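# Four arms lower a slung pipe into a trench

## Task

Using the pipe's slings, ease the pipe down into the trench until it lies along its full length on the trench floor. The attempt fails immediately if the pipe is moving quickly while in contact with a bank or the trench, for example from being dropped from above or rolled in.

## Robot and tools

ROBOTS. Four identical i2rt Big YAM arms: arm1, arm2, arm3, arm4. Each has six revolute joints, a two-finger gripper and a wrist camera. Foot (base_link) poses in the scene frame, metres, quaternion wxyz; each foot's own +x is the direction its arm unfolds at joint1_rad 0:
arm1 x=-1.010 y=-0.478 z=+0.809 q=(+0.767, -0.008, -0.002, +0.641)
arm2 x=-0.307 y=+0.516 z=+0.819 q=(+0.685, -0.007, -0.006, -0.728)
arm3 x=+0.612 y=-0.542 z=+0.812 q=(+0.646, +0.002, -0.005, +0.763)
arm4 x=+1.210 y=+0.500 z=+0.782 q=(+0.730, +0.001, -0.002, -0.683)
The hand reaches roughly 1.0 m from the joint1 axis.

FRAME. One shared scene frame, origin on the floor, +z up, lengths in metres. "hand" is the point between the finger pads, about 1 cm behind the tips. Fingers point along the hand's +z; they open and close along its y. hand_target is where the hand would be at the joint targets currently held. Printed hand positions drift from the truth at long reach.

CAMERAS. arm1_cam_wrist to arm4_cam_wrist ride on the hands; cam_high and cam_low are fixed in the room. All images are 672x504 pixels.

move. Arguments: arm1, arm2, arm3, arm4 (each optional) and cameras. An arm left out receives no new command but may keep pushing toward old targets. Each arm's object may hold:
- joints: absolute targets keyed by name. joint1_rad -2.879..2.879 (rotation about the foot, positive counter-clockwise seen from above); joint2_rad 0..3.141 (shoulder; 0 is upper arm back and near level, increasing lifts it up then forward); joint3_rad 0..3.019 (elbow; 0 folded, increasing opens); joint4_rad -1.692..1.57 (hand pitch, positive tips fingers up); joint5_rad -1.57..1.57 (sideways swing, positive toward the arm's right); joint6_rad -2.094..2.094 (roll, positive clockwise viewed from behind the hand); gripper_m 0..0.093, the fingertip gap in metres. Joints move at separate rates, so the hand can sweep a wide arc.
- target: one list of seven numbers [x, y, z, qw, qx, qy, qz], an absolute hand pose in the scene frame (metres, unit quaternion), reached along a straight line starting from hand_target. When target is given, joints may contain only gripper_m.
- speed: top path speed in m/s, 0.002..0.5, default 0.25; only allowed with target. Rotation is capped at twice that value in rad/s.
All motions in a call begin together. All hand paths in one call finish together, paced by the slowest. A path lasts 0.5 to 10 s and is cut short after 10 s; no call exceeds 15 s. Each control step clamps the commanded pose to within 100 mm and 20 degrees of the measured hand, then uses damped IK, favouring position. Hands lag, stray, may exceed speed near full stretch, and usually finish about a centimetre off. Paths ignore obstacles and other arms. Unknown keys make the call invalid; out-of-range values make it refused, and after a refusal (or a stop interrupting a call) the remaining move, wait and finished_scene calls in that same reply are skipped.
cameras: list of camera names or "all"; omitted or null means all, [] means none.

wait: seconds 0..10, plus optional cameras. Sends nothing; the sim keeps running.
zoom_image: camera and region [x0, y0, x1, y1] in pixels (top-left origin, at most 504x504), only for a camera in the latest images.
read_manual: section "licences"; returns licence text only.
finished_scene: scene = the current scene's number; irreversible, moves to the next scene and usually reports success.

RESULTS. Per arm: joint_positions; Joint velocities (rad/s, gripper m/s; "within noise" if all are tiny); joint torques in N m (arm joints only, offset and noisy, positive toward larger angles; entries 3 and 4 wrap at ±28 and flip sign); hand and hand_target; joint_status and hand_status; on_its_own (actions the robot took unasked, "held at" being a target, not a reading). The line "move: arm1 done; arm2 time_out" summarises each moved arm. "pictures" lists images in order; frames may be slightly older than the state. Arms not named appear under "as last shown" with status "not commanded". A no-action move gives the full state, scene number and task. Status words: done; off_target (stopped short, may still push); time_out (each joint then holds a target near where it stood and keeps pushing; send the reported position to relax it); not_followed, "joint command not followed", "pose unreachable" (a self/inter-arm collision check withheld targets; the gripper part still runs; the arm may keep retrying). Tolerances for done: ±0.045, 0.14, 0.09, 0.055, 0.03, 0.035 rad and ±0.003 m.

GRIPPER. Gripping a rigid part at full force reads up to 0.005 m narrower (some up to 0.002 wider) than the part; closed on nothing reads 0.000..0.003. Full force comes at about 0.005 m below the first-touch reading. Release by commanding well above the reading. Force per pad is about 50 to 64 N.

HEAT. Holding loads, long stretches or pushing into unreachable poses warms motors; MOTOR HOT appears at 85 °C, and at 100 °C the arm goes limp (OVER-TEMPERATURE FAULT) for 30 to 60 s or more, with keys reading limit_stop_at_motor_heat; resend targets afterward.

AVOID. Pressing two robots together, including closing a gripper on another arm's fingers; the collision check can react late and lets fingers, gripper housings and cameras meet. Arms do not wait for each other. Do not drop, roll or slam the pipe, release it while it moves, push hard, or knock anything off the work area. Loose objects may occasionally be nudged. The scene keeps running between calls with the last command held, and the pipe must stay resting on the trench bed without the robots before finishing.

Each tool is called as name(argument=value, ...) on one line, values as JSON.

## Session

move(cameras=["all"])

Scene clock: 0.00 s.
Joint torques (N m): no reading
Heat: arm1: hottest joint2_rad 30 °C; arm2: hottest gripper 29 °C; arm3: hottest joint2_rad 29 °C; arm4: hottest joint5_rad 29 °C.
Joint velocities: within noise
arm1.joint_positions: joint1_rad=-0.202 joint2_rad=+0.492 joint3_rad=+1.390 joint4_rad=-1.535 joint5_rad=-0.036 joint6_rad=-0.108 gripper_m=+0.09396
arm1.joint_status: not commanded
arm1.hand: x=-0.9651 y=-0.3268 z=+1.3301 quat_wxyz=(-0.380, +0.550, -0.704, -0.239) (m; scene frame)
arm1.hand_target: x=-0.9664 y=-0.3297 z=+1.3388 quat_wxyz=(-0.389, +0.547, -0.700, -0.244) (m; scene frame)
arm1.hand_status: not commanded
arm2.joint_positions: joint1_rad=+0.387 joint2_rad=+0.636 joint3_rad=+1.378 joint4_rad=-1.323 joint5_rad=+0.114 joint6_rad=-0.461 gripper_m=+0.09396
arm2.joint_status: not commanded
arm2.hand: x=-0.2468 y=+0.2878 z=+1.3570 quat_wxyz=(-0.276, -0.358, -0.799, +0.397) (m; scene frame)
arm2.hand_target: x=-0.2475 y=+0.2901 z=+1.3703 quat_wxyz=(-0.286, -0.356, -0.791, +0.407) (m; scene frame)
arm2.hand_status: not commanded
arm3.joint_positions: joint1_rad=-0.388 joint2_rad=+0.448 joint3_rad=+1.397 joint4_rad=-1.348 joint5_rad=-0.092 joint6_rad=-0.006 gripper_m=+0.09396
arm3.joint_status: not commanded
arm3.hand: x=+0.6302 y=-0.3905 z=+1.3846 quat_wxyz=(-0.413, +0.540, -0.630, -0.376) (m; scene frame)
arm3.hand_target: x=+0.6294 y=-0.3939 z=+1.3938 quat_wxyz=(-0.420, +0.536, -0.625, -0.381) (m; scene frame)
arm3.hand_status: not commanded
arm4.joint_positions: joint1_rad=+0.020 joint2_rad=+0.548 joint3_rad=+1.417 joint4_rad=-1.141 joint5_rad=-0.275 joint6_rad=+0.292 gripper_m=+0.09396
arm4.joint_status: not commanded
arm4.hand: x=+1.2711 y=+0.2947 z=+1.3960 quat_wxyz=(-0.559, -0.560, -0.560, +0.246) (m; scene frame)
arm4.hand_target: x=+1.2707 y=+0.2989 z=+1.4091 quat_wxyz=(-0.568, -0.551, -0.556, +0.254) (m; scene frame)
arm4.hand_status: not commanded
pictures: arm1_cam_wrist, arm2_cam_wrist, arm3_cam_wrist, arm4_cam_wrist, cam_high, cam_low

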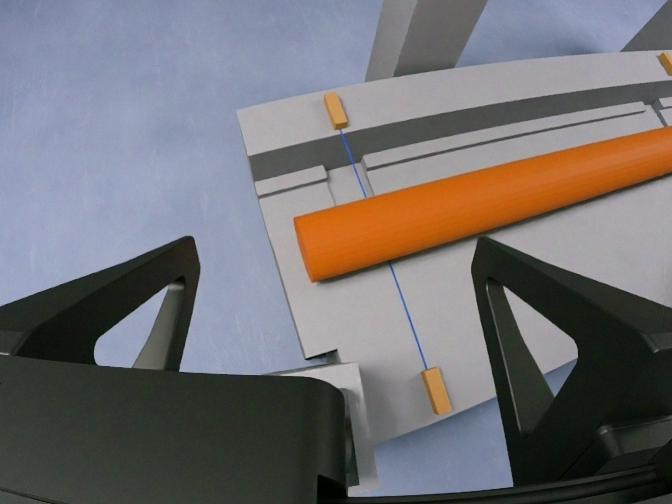

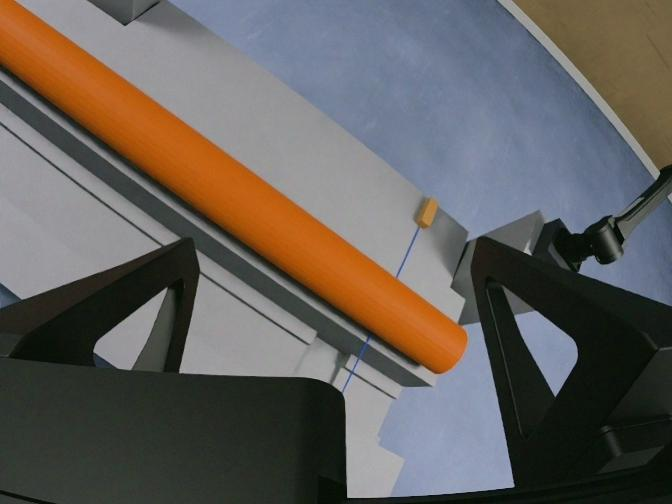

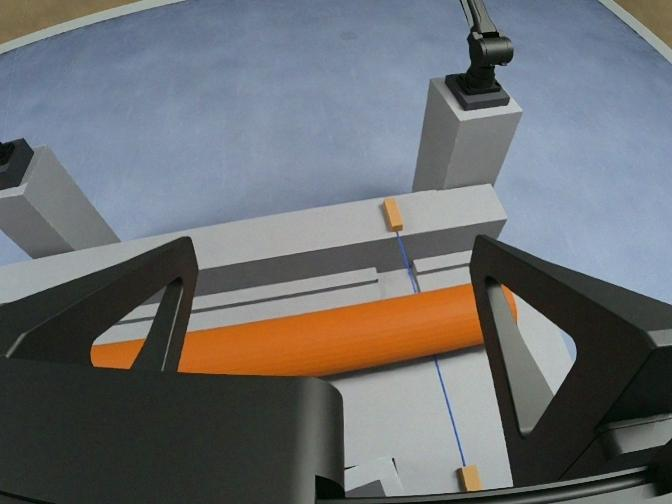

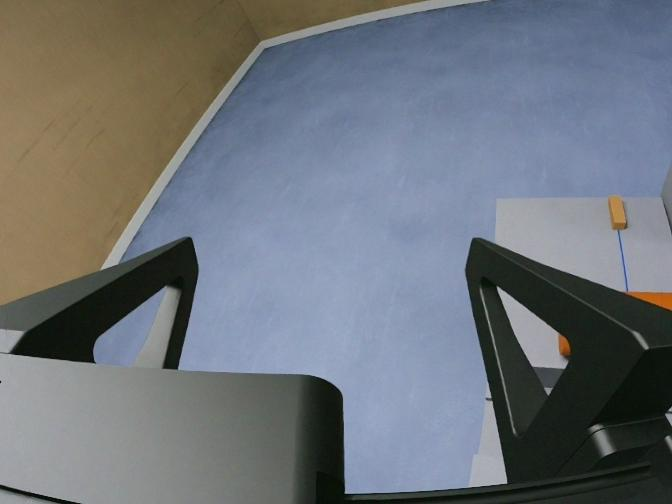

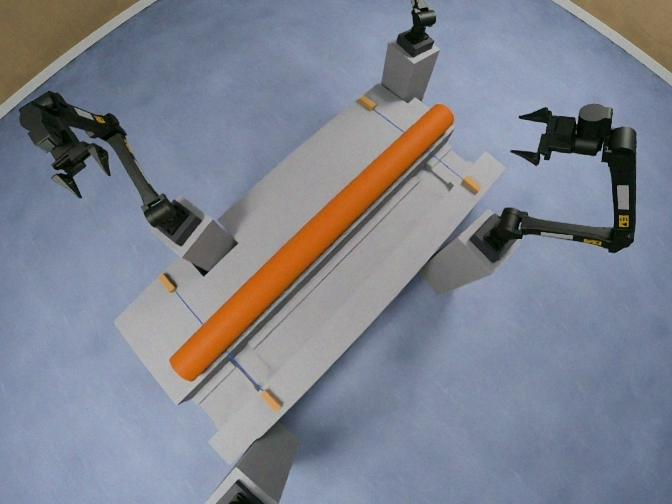

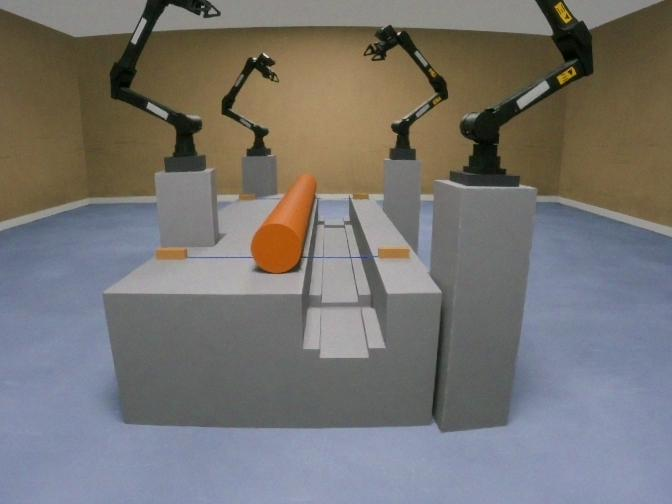

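move(arm1={"joints": {"joint1_rad": -1.388, "joint2_rad": 2.163, "joint3_rad": 0.789, "joint4_rad": -0.218, "joint5_rad": 0, "joint6_rad": -1.568}}, arm2={"joints": {"joint1_rad": -0.929, "joint2_rad": 2.249, "joint3_rad": 1.015, "joint4_rad": -0.385, "joint5_rad": 0, "joint6_rad": -0.983}}, arm3={"joints": {"joint1_rad": -1.618, "joint2_rad": 2.137, "joint3_rad": 0.645, "joint4_rad": -0.091, "joint5_rad": 0, "joint6_rad": -1.455}}, arm4={"joints": {"joint1_rad": -1.003, "joint2_rad": 2.069, "joint3_rad": 0.79, "joint4_rad": -0.332, "joint5_rad": 0, "joint6_rad": -0.926}}, cameras=["all"])

Scene clock: 7.17 s.
Joint torques (N m): arm1=[0.03 -14.21 2.06 0.9 -0.09 -0.11] | arm2=[-0.15 -18.2 3.82 -0.08 -0.23 0.06] | arm3=[1.49 -15.44 0.81 0.36 -0.24 -0.07] | arm4=[0.56 -13.98 2.43 0.58 -0.04 -0.01]
Heat: arm1: hottest joint2_rad 31 °C; arm2: hottest joint3_rad 30 °C; arm3: hottest joint2_rad 29 °C; arm4: hottest joint3_rad 29 °C.
move: arm1 done; arm2 done; arm3 done; arm4 done
Joint velocities: within noise
arm1.joint_positions: joint1_rad=-1.393 joint2_rad=+2.153 joint3_rad=+0.786 joint4_rad=-0.230 joint5_rad=+0.000 joint6_rad=-1.559 gripper_m=+0.09397
arm1.joint_status: all done
arm1.hand: x=-0.6495 y=-0.4805 z=+0.6036 quat_wxyz=(+0.007, +0.703, -0.711, -0.001)
arm1.hand_target: x=-0.6483 y=-0.4789 z=+0.6002 quat_wxyz=(+0.006, +0.708, -0.706, +0.001)
arm1.hand_status: not commanded
arm2.joint_positions: joint1_rad=-0.934 joint2_rad=+2.262 joint3_rad=+1.010 joint4_rad=-0.398 joint5_rad=+0.002 joint6_rad=-0.976 gripper_m=+0.09396
arm2.joint_status: all done
arm2.hand: x=-0.6568 y=+0.2867 z=+0.5950 quat_wxyz=(-0.012, -0.713, -0.700, -0.032)
arm2.hand_target: x=-0.6645 y=+0.2787 z=+0.6008 quat_wxyz=(-0.010, -0.709, -0.704, -0.017)
arm2.hand_status: not commanded
arm3.joint_positions: joint1_rad=-1.620 joint2_rad=+2.138 joint3_rad=+0.643 joint4_rad=-0.101 joint5_rad=+0.000 joint6_rad=-1.447 gripper_m=+0.09397
arm3.joint_status: all done
arm3.hand: x=+0.9162 y=-0.5055 z=+0.6000 quat_wxyz=(+0.005, +0.704, -0.710, -0.010)
arm3.hand_target: x=+0.9196 y=-0.5044 z=+0.6002 quat_wxyz=(+0.000, +0.708, -0.706, -0.006)
arm3.hand_status: not commanded
arm4.joint_positions: joint1_rad=-1.005 joint2_rad=+2.082 joint3_rad=+0.788 joint4_rad=-0.345 joint5_rad=+0.001 joint6_rad=-0.913 gripper_m=+0.09397
arm4.joint_status: all done
arm4.hand: x=+0.9246 y=+0.2909 z=+0.5961 quat_wxyz=(-0.007, -0.716, -0.697, -0.035)
arm4.hand_target: x=+0.9182 y=+0.2850 z=+0.6004 quat_wxyz=(-0.005, -0.711, -0.703, -0.021)
arm4.hand_status: not commanded
pictures: arm1_cam_wrist, arm2_cam_wrist, arm3_cam_wrist, arm4_cam_wrist, cam_high, cam_low

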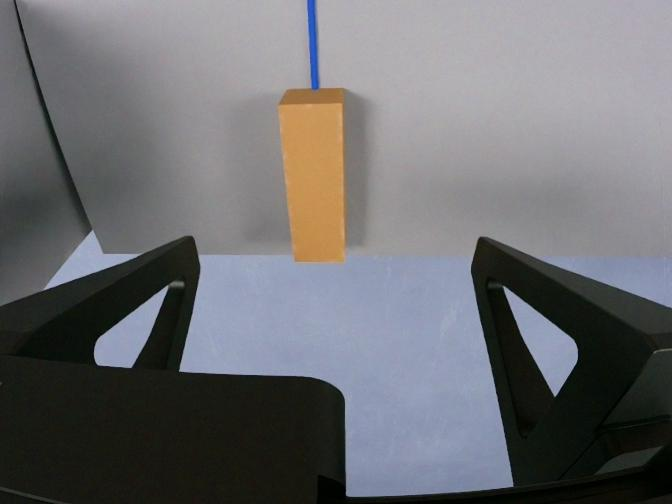

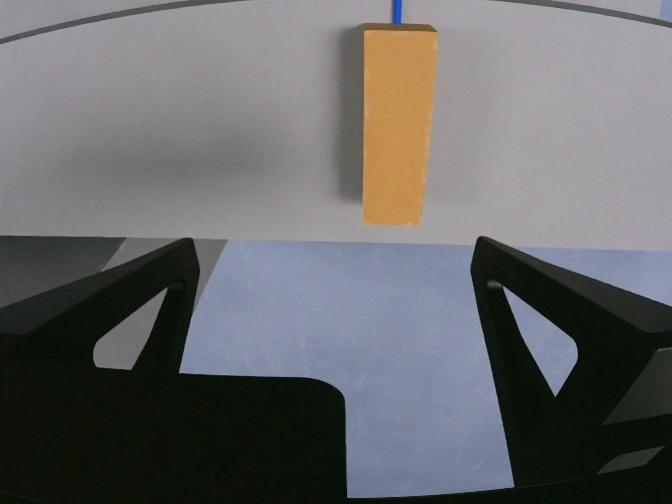

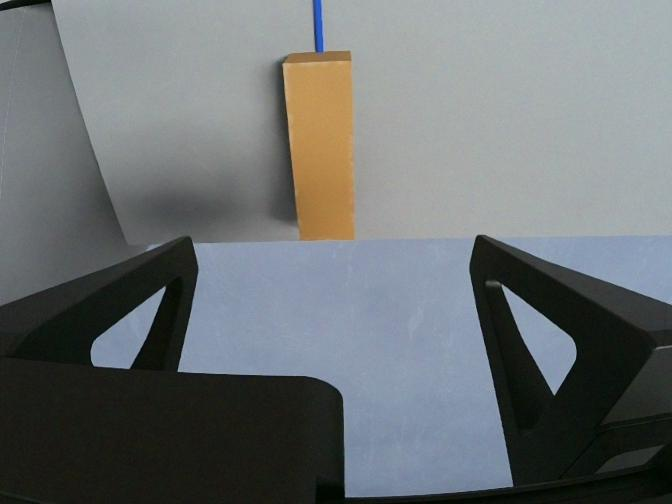

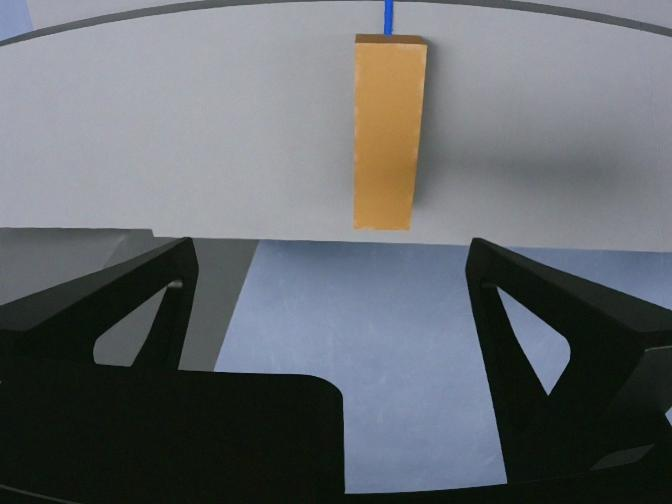

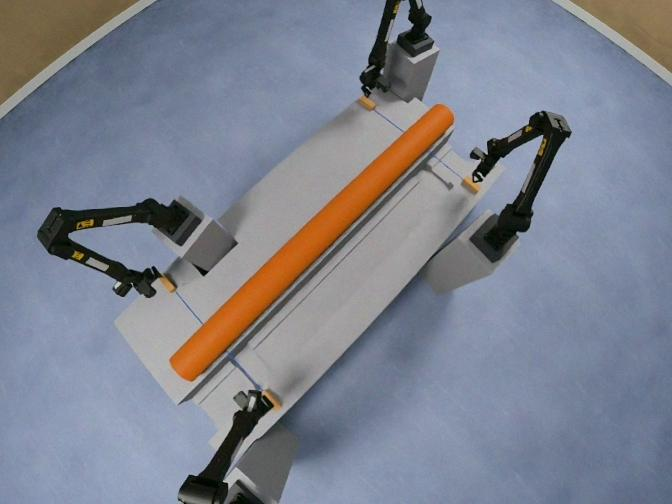

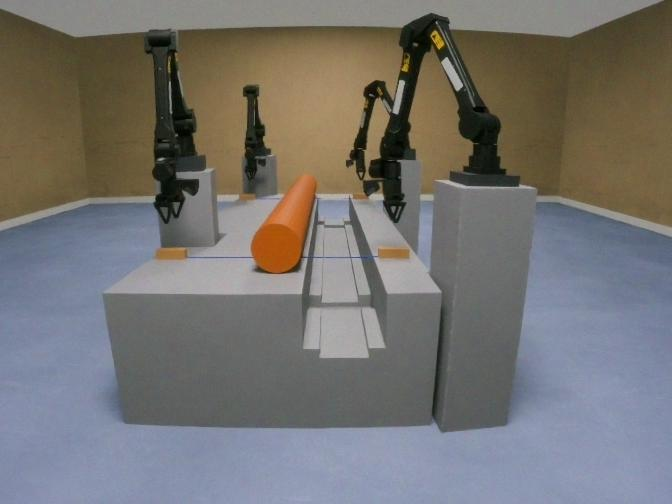

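move(arm1={"target": [-0.665, -0.475, 0.493, 0, 0.7071, -0.7071, 0], "speed": 0.12}, arm2={"target": [-0.688, 0.267, 0.497, 0, 0.7071, 0.7071, 0], "speed": 0.12}, arm3={"target": [0.908, -0.495, 0.495, 0, 0.7071, -0.7071, 0], "speed": 0.12}, arm4={"target": [0.8945, 0.265, 0.497, 0, 0.7071, 0.7071, 0], "speed": 0.12}, cameras=["arm1_cam_wrist", "arm2_cam_wrist", "arm3_cam_wrist", "arm4_cam_wrist"])

Scene clock: 16.20 s.
Joint torques (N m): arm1=[0.56 -14.21 0.32 1.16 -0.18 0.02] | arm2=[-0.5 -18.43 3.74 0.02 -0.08 0.06] | arm3=[2.02 -15.97 -0.9 0.39 -0.06 0.11] | arm4=[0.91 -14.97 1.78 0.64 0.11 0]
Heat: arm1: hottest joint2_rad 31 °C; arm2: hottest joint3_rad 30 °C; arm3: hottest joint2_rad 30 °C; arm4: hottest joint3_rad 29 °C.
move: arm1 done; arm2 off_target; arm3 done; arm4 off_target
Joint velocities: within noise
arm1.joint_positions: joint1_rad=-1.387 joint2_rad=+2.468 joint3_rad=+0.861 joint4_rad=+0.025 joint5_rad=-0.007 joint6_rad=-1.559 gripper_m=+0.09397
arm1.joint_status: not commanded
arm1.hand: x=-0.6625 y=-0.4784 z=+0.4998 quat_wxyz=(+0.000, +0.705, -0.709, +0.002)
arm1.hand_target: x=-0.6651 y=-0.4751 z=+0.4931 quat_wxyz=(+0.000, +0.707, -0.707, +0.000)
arm1.hand_status: done (0.008 m and 0.4 deg from the pose sent, 0.112 m and 1.1 deg at the start)
arm2.joint_positions: joint1_rad=-0.934 joint2_rad=+2.531 joint3_rad=+1.164 joint4_rad=-0.244 joint5_rad=+0.012 joint6_rad=-0.988 gripper_m=+0.09396
arm2.joint_status: not commanded
arm2.hand: x=-0.6768 y=+0.2741 z=+0.4965 quat_wxyz=(-0.004, -0.710, -0.704, -0.014)
arm2.hand_target: x=-0.6879 y=+0.2670 z=+0.4974 quat_wxyz=(+0.000, -0.707, -0.707, +0.000)
arm2.hand_status: off_target (0.013 m and 1.7 deg from the pose sent, 0.105 m and 4.1 deg at the start)
arm3.joint_positions: joint1_rad=-1.590 joint2_rad=+2.490 joint3_rad=+0.750 joint4_rad=+0.159 joint5_rad=+0.006 joint6_rad=-1.423 gripper_m=+0.09397
arm3.joint_status: not commanded
arm3.hand: x=+0.9074 y=-0.4973 z=+0.4971 quat_wxyz=(+0.001, +0.707, -0.708, -0.003)
arm3.hand_target: x=+0.9080 y=-0.4950 z=+0.4951 quat_wxyz=(+0.000, +0.707, -0.707, +0.000)
arm3.hand_status: done (0.003 m and 0.4 deg from the pose sent, 0.106 m and 1.3 deg at the start)
arm4.joint_positions: joint1_rad=-1.005 joint2_rad=+2.390 joint3_rad=+0.933 joint4_rad=-0.140 joint5_rad=+0.002 joint6_rad=-0.917 gripper_m=+0.09397
arm4.joint_status: not commanded
arm4.hand: x=+0.9025 y=+0.2744 z=+0.4954 quat_wxyz=(-0.003, -0.715, -0.699, -0.014)
arm4.hand_target: x=+0.8946 y=+0.2650 z=+0.4972 quat_wxyz=(+0.000, -0.707, -0.707, +0.000)
arm4.hand_status: off_target (0.012 m and 2.1 deg from the pose sent, 0.107 m and 4.3 deg at the start)

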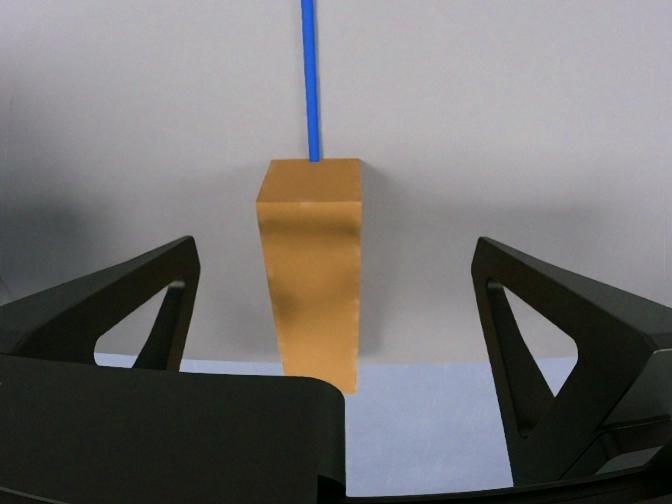

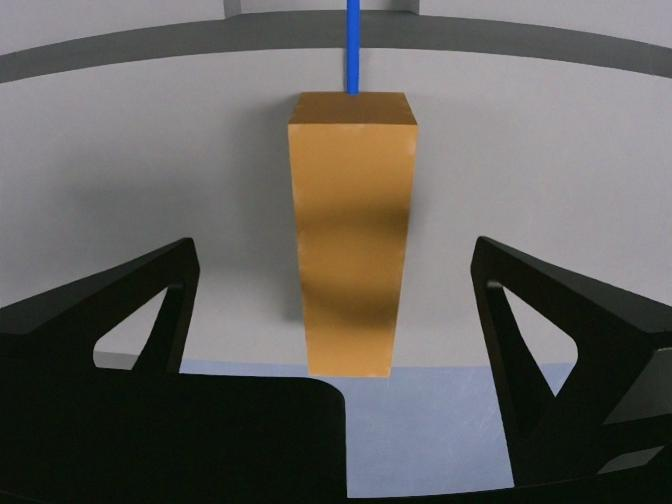

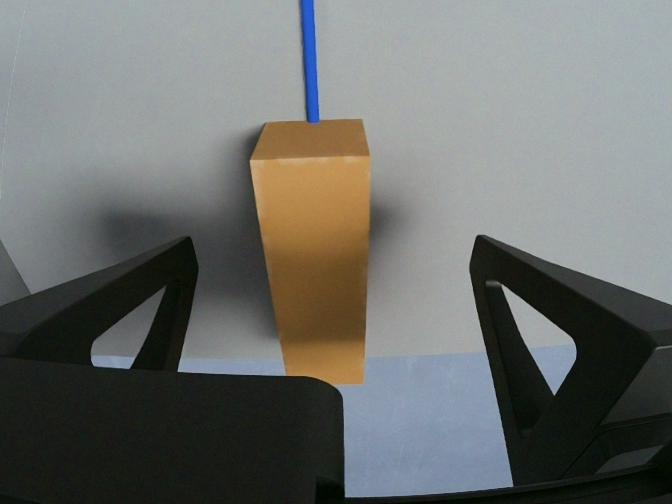

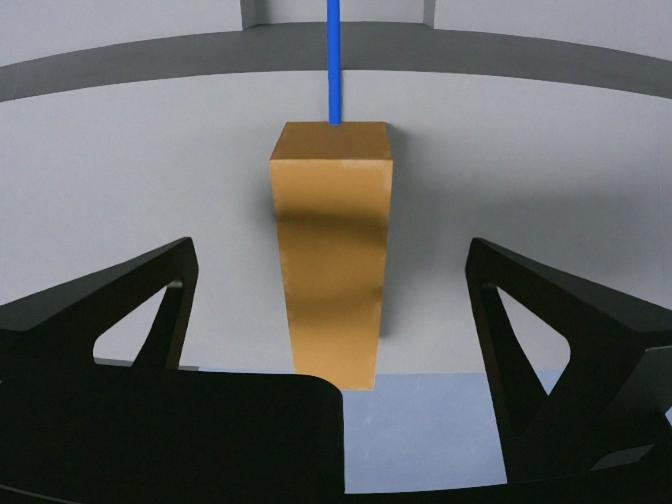

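move(arm1={"target": [-0.6735, -0.474, 0.469, 0, 0.7071, -0.7071, 0], "speed": 0.06}, arm2={"target": [-0.693, 0.257, 0.476, 0, 0.7071, 0.7071, 0], "speed": 0.06}, arm3={"target": [0.902, -0.490, 0.474, 0, 0.7071, -0.7071, 0], "speed": 0.06}, arm4={"target": [0.894, 0.261, 0.478, 0, 0.7071, 0.7071, 0], "speed": 0.06}, cameras=["arm1_cam_wrist", "arm2_cam_wrist", "arm3_cam_wrist", "arm4_cam_wrist"])

Scene clock: 24.63 s.
Joint torques (N m): arm1=[0.26 -13.98 -0.1 1.18 -0.2 0.08] | arm2=[0.44 -18.49 4.15 -0.01 -0.1 0.19] | arm3=[2.02 -15.68 -1.13 0.39 -0.08 0.1] | arm4=[1.08 -14.74 1.89 0.72 0.1 0.08]
Heat: arm1: hottest joint2_rad 31 °C; arm2: hottest joint2_rad 30 °C; arm3: hottest joint2_rad 30 °C; arm4: hottest joint3_rad 29 °C.
move: arm1 done; arm2 off_target; arm3 done; arm4 off_target
Joint velocities: within noise
arm1.joint_positions: joint1_rad=-1.383 joint2_rad=+2.537 joint3_rad=+0.879 joint4_rad=+0.079 joint5_rad=-0.007 joint6_rad=-1.559 gripper_m=+0.09397
arm1.joint_status: not commanded
arm1.hand: x=-0.6688 y=-0.4772 z=+0.4771 quat_wxyz=(-0.002, +0.706, -0.708, +0.003)
arm1.hand_target: x=-0.6737 y=-0.4740 z=+0.4692 quat_wxyz=(+0.000, +0.707, -0.707, +0.000)
arm1.hand_status: done (0.010 m and 0.4 deg from the pose sent, 0.033 m and 0.4 deg at the start)
arm2.joint_positions: joint1_rad=-0.934 joint2_rad=+2.587 joint3_rad=+1.224 joint4_rad=-0.244 joint5_rad=+0.012 joint6_rad=-0.989 gripper_m=+0.09396
arm2.joint_status: not commanded
arm2.hand: x=-0.6858 y=+0.2680 z=+0.4770 quat_wxyz=(-0.004, -0.709, -0.705, -0.012)
arm2.hand_target: x=-0.6928 y=+0.2570 z=+0.4763 quat_wxyz=(+0.000, -0.707, -0.707, +0.000)
arm2.hand_status: off_target (0.013 m and 1.5 deg from the pose sent, 0.031 m and 1.7 deg at the start)
arm3.joint_positions: joint1_rad=-1.570 joint2_rad=+2.554 joint3_rad=+0.775 joint4_rad=+0.202 joint5_rad=+0.006 joint6_rad=-1.403 gripper_m=+0.09397
arm3.joint_status: not commanded
arm3.hand: x=+0.9034 y=-0.4919 z=+0.4777 quat_wxyz=(+0.000, +0.707, -0.707, -0.002)
arm3.hand_target: x=+0.9018 y=-0.4900 z=+0.4741 quat_wxyz=(+0.000, +0.707, -0.707, +0.000)
arm3.hand_status: done (0.004 m and 0.2 deg from the pose sent, 0.025 m and 0.4 deg at the start)
arm4.joint_positions: joint1_rad=-1.000 joint2_rad=+2.440 joint3_rad=+0.964 joint4_rad=-0.119 joint5_rad=+0.002 joint6_rad=-0.918 gripper_m=+0.09397
arm4.joint_status: not commanded
arm4.hand: x=+0.9009 y=+0.2708 z=+0.4782 quat_wxyz=(-0.003, -0.713, -0.701, -0.013)
arm4.hand_target: x=+0.8942 y=+0.2610 z=+0.4782 quat_wxyz=(+0.000, -0.707, -0.707, +0.000)
arm4.hand_status: off_target (0.012 m and 1.8 deg from the pose sent, 0.024 m and 2.1 deg at the start)

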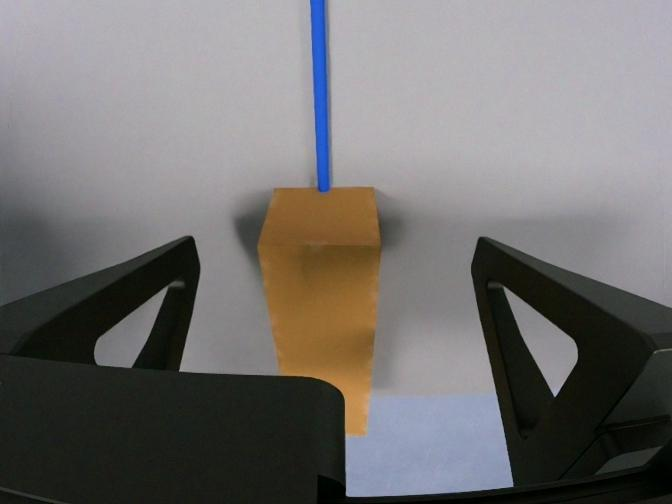

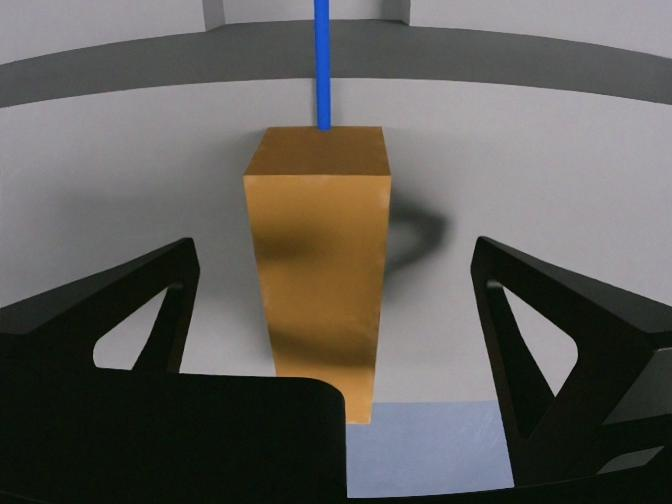

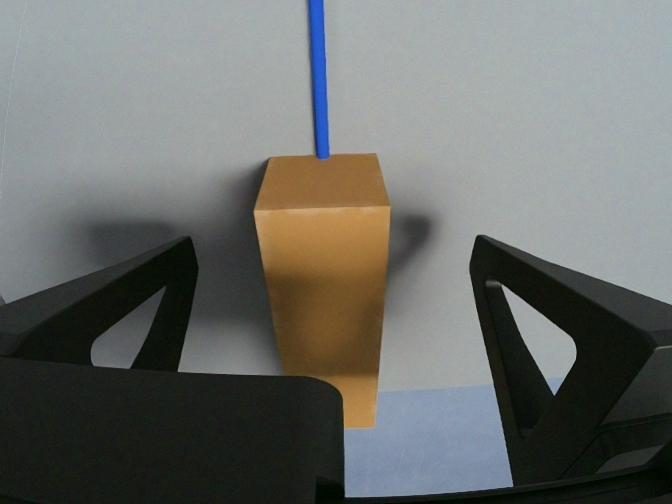

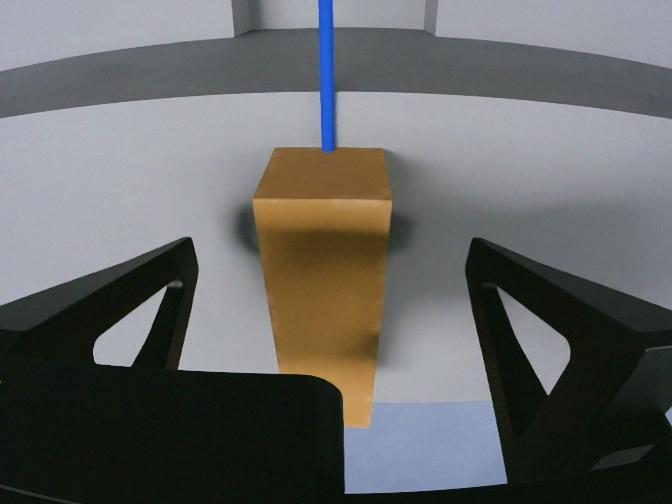

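move(arm1={"target": [-0.6780, -0.489, 0.469, 0, 0.7071, -0.7071, 0], "speed": 0.05}, arm2={"target": [-0.688, 0.257, 0.476, 0, 0.7071, 0.7071, 0], "speed": 0.05}, arm3={"target": [0.898, -0.492, 0.474, 0, 0.7071, -0.7071, 0], "speed": 0.05}, arm4={"target": [0.896, 0.261, 0.478, 0, 0.7071, 0.7071, 0], "speed": 0.05}, cameras=[])

move(arm1={"joints": {"gripper_m": 0.042}}, arm2={"joints": {"gripper_m": 0.042}}, arm3={"joints": {"gripper_m": 0.042}}, arm4={"joints": {"gripper_m": 0.042}}, cameras=["arm1_cam_wrist", "arm2_cam_wrist", "arm3_cam_wrist", "arm4_cam_wrist"])

Scene clock: 31.80 s.
Joint torques (N m): arm1=[-0.03 -13.63 -0.91 0.91 -0.18 -0.13] | arm2=[0.44 -18.73 3.11 0.12 -0.11 0.2] | arm3=[1.55 -15.44 -1.87 0.43 -0.08 0.05] | arm4=[1.2 -14.86 1.58 0.7 0.11 0.11]
Heat: arm1: hottest joint2_rad 31 °C; arm2: hottest joint2_rad 31 °C; arm3: hottest joint2_rad 30 °C; arm4: hottest joint3_rad 29 °C.
move: arm1 off_target; arm2 done; arm3 done; arm4 done
Joint velocities: within noise
arm1.joint_positions: joint1_rad=-1.414 joint2_rad=+2.537 joint3_rad=+0.879 joint4_rad=+0.091 joint5_rad=-0.007 joint6_rad=-1.587 gripper_m=+0.09397
arm1.joint_status: not commanded
arm1.hand: x=-0.6659 y=-0.4877 z=+0.4772 quat_wxyz=(-0.006, +0.706, -0.709, +0.007)
arm1.hand_target: x=-0.6781 y=-0.4888 z=+0.4694 quat_wxyz=(+0.000, +0.707, -0.707, +0.000)
arm1.hand_status: off_target (0.015 m and 1.1 deg from the pose sent, 0.017 m and 0.4 deg at the start)
arm2.joint_positions: joint1_rad=-0.929 joint2_rad=+2.587 joint3_rad=+1.224 joint4_rad=-0.236 joint5_rad=+0.012 joint6_rad=-0.985 gripper_m=+0.09396
arm2.joint_status: not commanded
arm2.hand: x=-0.6861 y=+0.2649 z=+0.4770 quat_wxyz=(-0.003, -0.709, -0.705, -0.009)
arm2.hand_target: x=-0.6879 y=+0.2570 z=+0.4761 quat_wxyz=(+0.000, -0.707, -0.707, +0.000)
arm2.hand_status: done (0.008 m and 1.1 deg from the pose sent, 0.011 m and 1.5 deg at the start)
arm3.joint_positions: joint1_rad=-1.570 joint2_rad=+2.554 joint3_rad=+0.776 joint4_rad=+0.215 joint5_rad=+0.006 joint6_rad=-1.403 gripper_m=+0.09397
arm3.joint_status: not commanded
arm3.hand: x=+0.9069 y=-0.4913 z=+0.4776 quat_wxyz=(-0.006, +0.706, -0.708, +0.002)
arm3.hand_target: x=+0.8981 y=-0.4920 z=+0.4741 quat_wxyz=(+0.000, +0.707, -0.707, +0.000)
arm3.hand_status: done (0.010 m and 0.7 deg from the pose sent, 0.007 m and 0.2 deg at the start)
arm4.joint_positions: joint1_rad=-0.998 joint2_rad=+2.440 joint3_rad=+0.964 joint4_rad=-0.115 joint5_rad=+0.002 joint6_rad=-0.918 gripper_m=+0.09397
arm4.joint_status: not commanded
arm4.hand: x=+0.9006 y=+0.2695 z=+0.4782 quat_wxyz=(-0.003, -0.712, -0.702, -0.011)
arm4.hand_target: x=+0.8961 y=+0.2611 z=+0.4781 quat_wxyz=(+0.000, -0.707, -0.707, +0.000)
arm4.hand_status: done (0.010 m and 1.5 deg from the pose sent, 0.011 m and 1.8 deg at the start)

Scene clock: 32.40 s.
Joint torques (N m): arm1=[-0.85 -13.63 -0.77 1.14 -0.16 -0.11] | arm2=[0.38 -18.67 3.15 0.08 -0.1 0.21] | arm3=[1.61 -15.33 -1.91 0.42 -0.09 0.04] | arm4=[1.03 -14.8 1.61 0.68 0.11 0.12]
Heat: arm1: hottest joint2_rad 31 °C; arm2: hottest joint2_rad 31 °C; arm3: hottest joint2_rad 30 °C; arm4: hottest joint3_rad 29 °C.
move: arm1 done; arm2 done; arm3 done; arm4 done
Joint velocities: within noise
arm1.joint_positions: joint1_rad=-1.414 joint2_rad=+2.537 joint3_rad=+0.878 joint4_rad=+0.091 joint5_rad=-0.007 joint6_rad=-1.588 gripper_m=+0.04210
arm1.joint_status: all done
arm1.hand: x=-0.6663 y=-0.4876 z=+0.4772 quat_wxyz=(-0.005, +0.706, -0.708, +0.007)
arm1.hand_target: x=-0.6781 y=-0.4889 z=+0.4694 quat_wxyz=(+0.000, +0.707, -0.707, +0.000)
arm1.hand_status: not commanded
arm2.joint_positions: joint1_rad=-0.928 joint2_rad=+2.587 joint3_rad=+1.224 joint4_rad=-0.236 joint5_rad=+0.012 joint6_rad=-0.985 gripper_m=+0.04208
arm2.joint_status: all done
arm2.hand: x=-0.6859 y=+0.2646 z=+0.4770 quat_wxyz=(-0.003, -0.709, -0.705, -0.009)
arm2.hand_target: x=-0.6879 y=+0.2571 z=+0.4761 quat_wxyz=(+0.000, -0.707, -0.707, +0.000)
arm2.hand_status: not commanded
arm3.joint_positions: joint1_rad=-1.570 joint2_rad=+2.554 joint3_rad=+0.776 joint4_rad=+0.215 joint5_rad=+0.006 joint6_rad=-1.403 gripper_m=+0.04211
arm3.joint_status: all done
arm3.hand: x=+0.9069 y=-0.4913 z=+0.4776 quat_wxyz=(-0.006, +0.706, -0.708, +0.002)
arm3.hand_target: x=+0.8981 y=-0.4920 z=+0.4741 quat_wxyz=(+0.000, +0.707, -0.707, +0.000)
arm3.hand_status: not commanded
arm4.joint_positions: joint1_rad=-0.998 joint2_rad=+2.440 joint3_rad=+0.964 joint4_rad=-0.115 joint5_rad=+0.002 joint6_rad=-0.918 gripper_m=+0.04212
arm4.joint_status: all done
arm4.hand: x=+0.9006 y=+0.2695 z=+0.4782 quat_wxyz=(-0.003, -0.712, -0.702, -0.011)
arm4.hand_target: x=+0.8961 y=+0.2611 z=+0.4781 quat_wxyz=(+0.000, -0.707, -0.707, +0.000)
arm4.hand_status: not commanded

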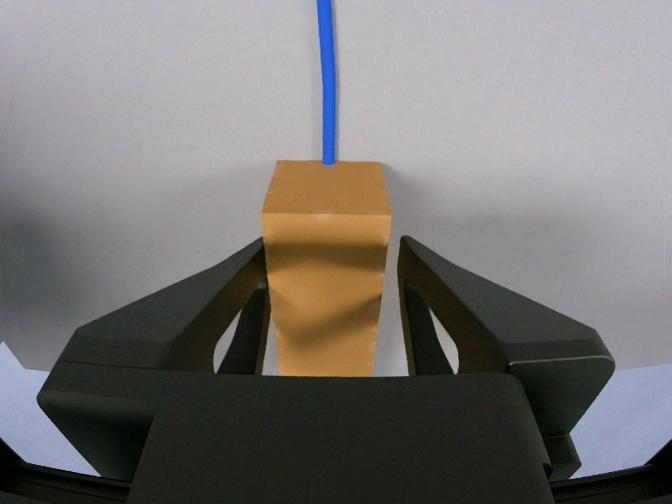

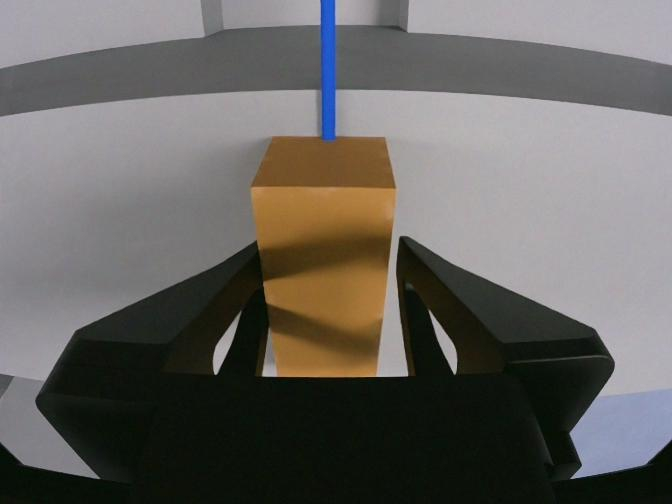

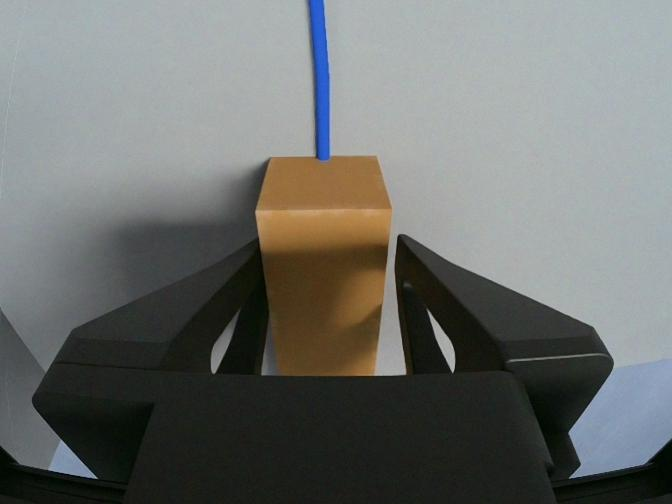

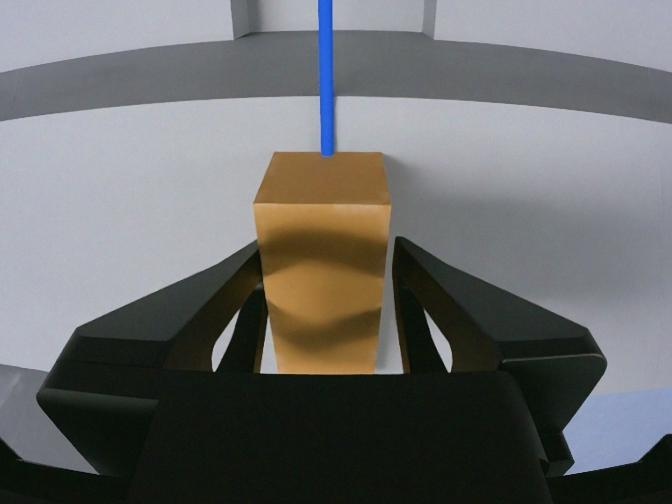

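move(arm1={"joints": {"gripper_m": 0.026}}, arm2={"joints": {"gripper_m": 0.026}}, arm3={"joints": {"gripper_m": 0.026}}, arm4={"joints": {"gripper_m": 0.026}}, cameras=[])

move(arm1={"target": [-0.660, -0.310, 0.725, 0, 0.7071, -0.7071, 0], "speed": 0.1}, arm2={"target": [-0.697, 0.087, 0.738, 0, 0.7071, 0.7071, 0], "speed": 0.1}, arm3={"target": [0.911, -0.310, 0.725, 0, 0.7071, -0.7071, 0], "speed": 0.1}, arm4={"target": [0.890, 0.084, 0.742, 0, 0.7071, 0.7071, 0], "speed": 0.1}, cameras=["all"])

Scene clock: 37.57 s.
Joint torques (N m): arm1=[-0.67 -13.51 -0.84 1.07 -0.15 -0.13] | arm2=[0.26 -18.67 3.11 0.05 -0.11 0.19] | arm3=[1.61 -15.33 -1.85 0.44 -0.08 0.05] | arm4=[0.97 -14.8 1.58 0.68 0.1 0.12]
Heat: arm1: hottest joint2_rad 32 °C; arm2: hottest joint2_rad 32 °C; arm3: hottest joint2_rad 30 °C; arm4: hottest joint3_rad 29 °C.
move: arm1 off_target; arm2 off_target; arm3 off_target; arm4 off_target
Joint velocities: within noise
arm1.joint_positions: joint1_rad=-1.414 joint2_rad=+2.537 joint3_rad=+0.878 joint4_rad=+0.091 joint5_rad=-0.008 joint6_rad=-1.588 gripper_m=+0.03349
arm1.joint_status: gripper_m off_target (ended at +0.03353, target +0.02600)
arm1.hand: x=-0.6666 y=-0.4876 z=+0.4772 quat_wxyz=(-0.005, +0.706, -0.708, +0.006)
arm1.hand_target: x=-0.6781 y=-0.4888 z=+0.4694 quat_wxyz=(+0.000, +0.707, -0.707, +0.000)
arm1.hand_status: not commanded
arm2.joint_positions: joint1_rad=-0.928 joint2_rad=+2.587 joint3_rad=+1.224 joint4_rad=-0.235 joint5_rad=+0.012 joint6_rad=-0.983 gripper_m=+0.03450
arm2.joint_status: gripper_m off_target (ended at +0.03454, target +0.02600)
arm2.hand: x=-0.6860 y=+0.2642 z=+0.4770 quat_wxyz=(-0.002, -0.709, -0.705, -0.008)
arm2.hand_target: x=-0.6879 y=+0.2570 z=+0.4761 quat_wxyz=(+0.000, -0.707, -0.707, +0.000)
arm2.hand_status: not commanded
arm3.joint_positions: joint1_rad=-1.570 joint2_rad=+2.554 joint3_rad=+0.775 joint4_rad=+0.215 joint5_rad=+0.006 joint6_rad=-1.403 gripper_m=+0.03444
arm3.joint_status: gripper_m off_target (ended at +0.03448, target +0.02600)
arm3.hand: x=+0.9067 y=-0.4914 z=+0.4776 quat_wxyz=(-0.006, +0.706, -0.708, +0.002)
arm3.hand_target: x=+0.8980 y=-0.4920 z=+0.4742 quat_wxyz=(+0.000, +0.707, -0.707, +0.000)
arm3.hand_status: not commanded
arm4.joint_positions: joint1_rad=-0.997 joint2_rad=+2.440 joint3_rad=+0.964 joint4_rad=-0.115 joint5_rad=+0.003 joint6_rad=-0.918 gripper_m=+0.03464
arm4.joint_status: gripper_m off_target (ended at +0.03467, target +0.02600)
arm4.hand: x=+0.9006 y=+0.2690 z=+0.4782 quat_wxyz=(-0.002, -0.712, -0.702, -0.011)
arm4.hand_target: x=+0.8962 y=+0.2611 z=+0.4781 quat_wxyz=(+0.000, -0.707, -0.707, +0.000)
arm4.hand_status: not commanded

Scene clock: 41.43 s.
Joint torques (N m): arm1=[0.44 -15.03 6.5 0.1 -0.12 0.09] | arm2=[0.15 -22.59 11.48 -1.01 -0.17 0.22] | arm3=[1.73 -17.03 5.71 -0.36 -0.24 0.1] | arm4=[1.03 -18.9 9.05 -0.35 0.03 0.3]
Heat: arm1: hottest joint2_rad 32 °C; arm2: hottest joint2_rad 32 °C; arm3: hottest joint2_rad 30 °C; arm4: hottest joint3_rad 29 °C.
move: arm1 off_target; arm2 off_target; arm3 off_target; arm4 off_target
Joint velocities: within noise
arm1.joint_positions: joint1_rad=-0.952 joint2_rad=+1.837 joint3_rad=+0.800 joint4_rad=-0.569 joint5_rad=-0.014 joint6_rad=-1.135 gripper_m=+0.03350
arm1.joint_status: not commanded
arm1.hand: x=-0.6727 y=-0.3185 z=+0.7153 quat_wxyz=(+0.013, +0.709, -0.706, -0.004)
arm1.hand_target: x=-0.6603 y=-0.3101 z=+0.7251 quat_wxyz=(+0.000, +0.707, -0.707, +0.000)
arm1.hand_status: off_target (0.018 m and 1.5 deg from the pose sent, 0.305 m and 1.0 deg at the start)
arm2.joint_positions: joint1_rad=-0.684 joint2_rad=+2.188 joint3_rad=+1.416 joint4_rad=-0.863 joint5_rad=+0.010 joint6_rad=-0.743 gripper_m=+0.03451
arm2.joint_status: not commanded
arm2.hand: x=-0.6847 y=+0.1084 z=+0.7154 quat_wxyz=(+0.001, -0.707, -0.706, -0.025)
arm2.hand_target: x=-0.6963 y=+0.0877 z=+0.7386 quat_wxyz=(+0.000, -0.707, -0.707, +0.000)
arm2.hand_status: off_target (0.033 m and 2.9 deg from the pose sent, 0.316 m and 1.0 deg at the start)
arm3.joint_positions: joint1_rad=-1.080 joint2_rad=+1.832 joint3_rad=+0.773 joint4_rad=-0.551 joint5_rad=+0.006 joint6_rad=-0.916 gripper_m=+0.03444
arm3.joint_status: not commanded
arm3.hand: x=+0.9005 y=-0.3214 z=+0.7149 quat_wxyz=(+0.015, +0.708, -0.707, -0.002)
arm3.hand_target: x=+0.9108 y=-0.3100 z=+0.7252 quat_wxyz=(+0.000, +0.707, -0.707, +0.000)
arm3.hand_status: off_target (0.018 m and 1.8 deg from the pose sent, 0.307 m and 0.7 deg at the start)
arm4.joint_positions: joint1_rad=-0.729 joint2_rad=+1.995 joint3_rad=+1.224 joint4_rad=-0.855 joint5_rad=+0.005 joint6_rad=-0.667 gripper_m=+0.03464
arm4.joint_status: not commanded
arm4.hand: x=+0.9016 y=+0.1064 z=+0.7176 quat_wxyz=(+0.003, -0.705, -0.709, -0.028)
arm4.hand_target: x=+0.8906 y=+0.0848 z=+0.7425 quat_wxyz=(+0.000, -0.707, -0.707, +0.000)
arm4.hand_status: off_target (0.035 m and 3.2 deg from the pose sent, 0.322 m and 1.4 deg at the start)
pictures: arm1_cam_wrist, arm2_cam_wrist, arm3_cam_wrist, arm4_cam_wrist, cam_high, cam_low

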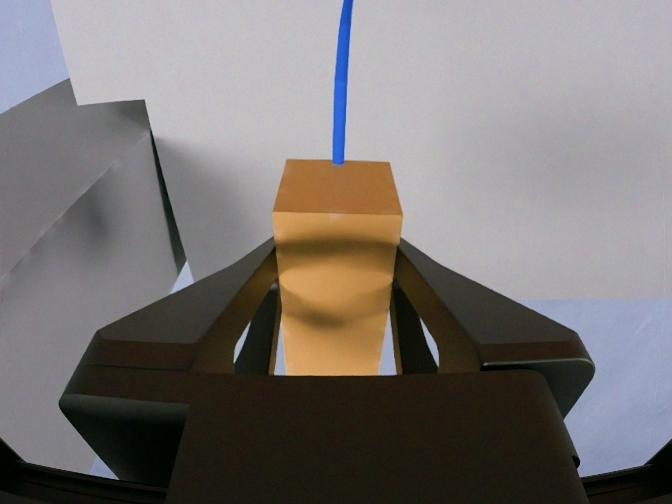

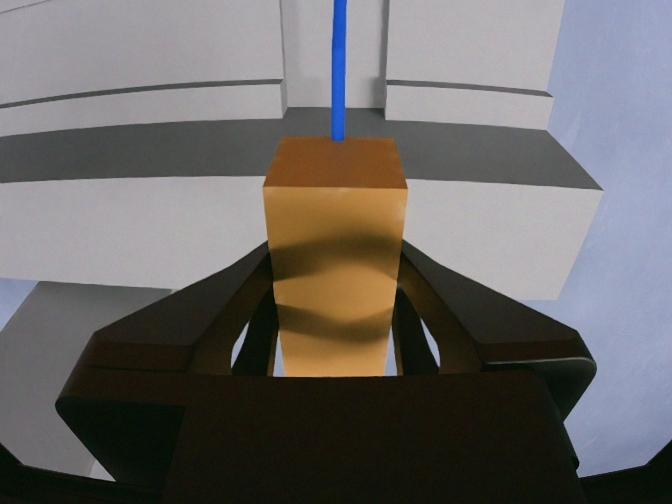

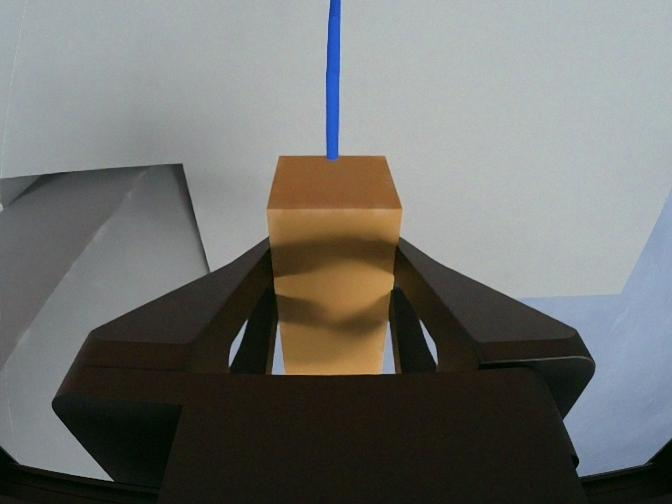

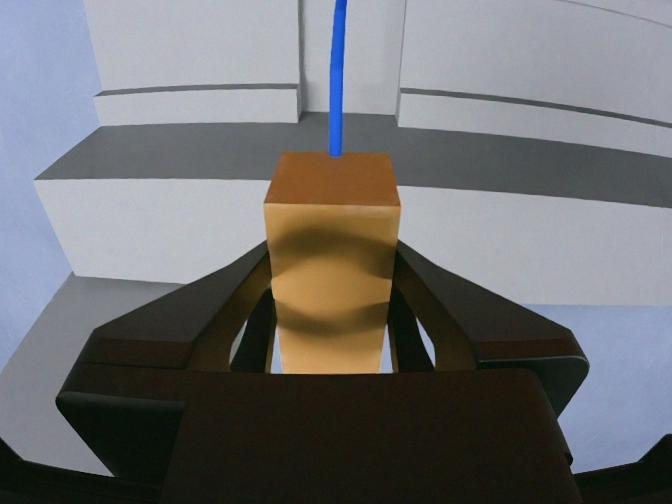

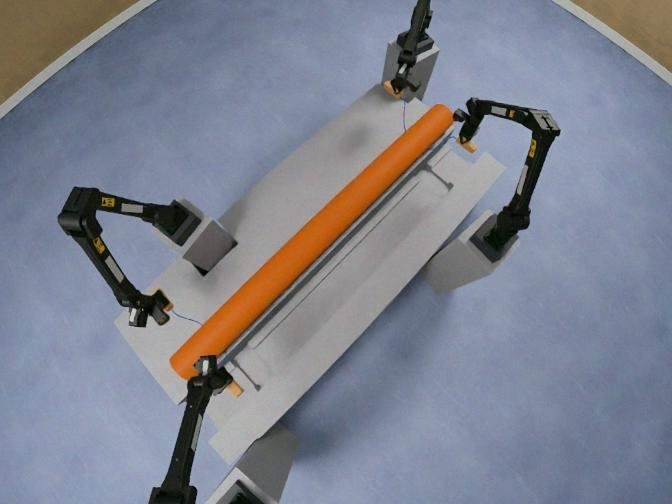

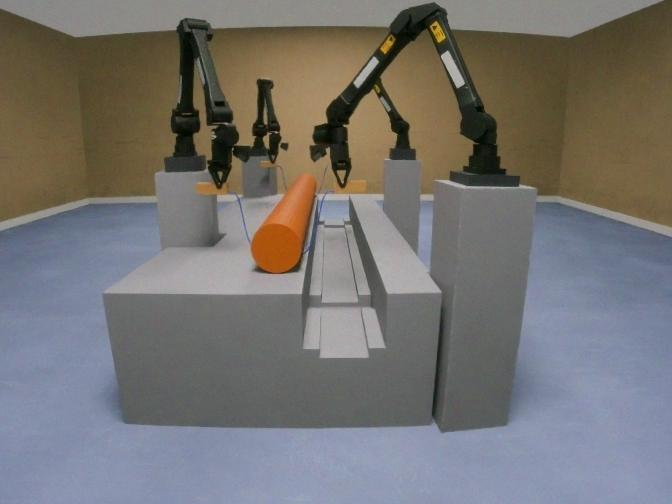

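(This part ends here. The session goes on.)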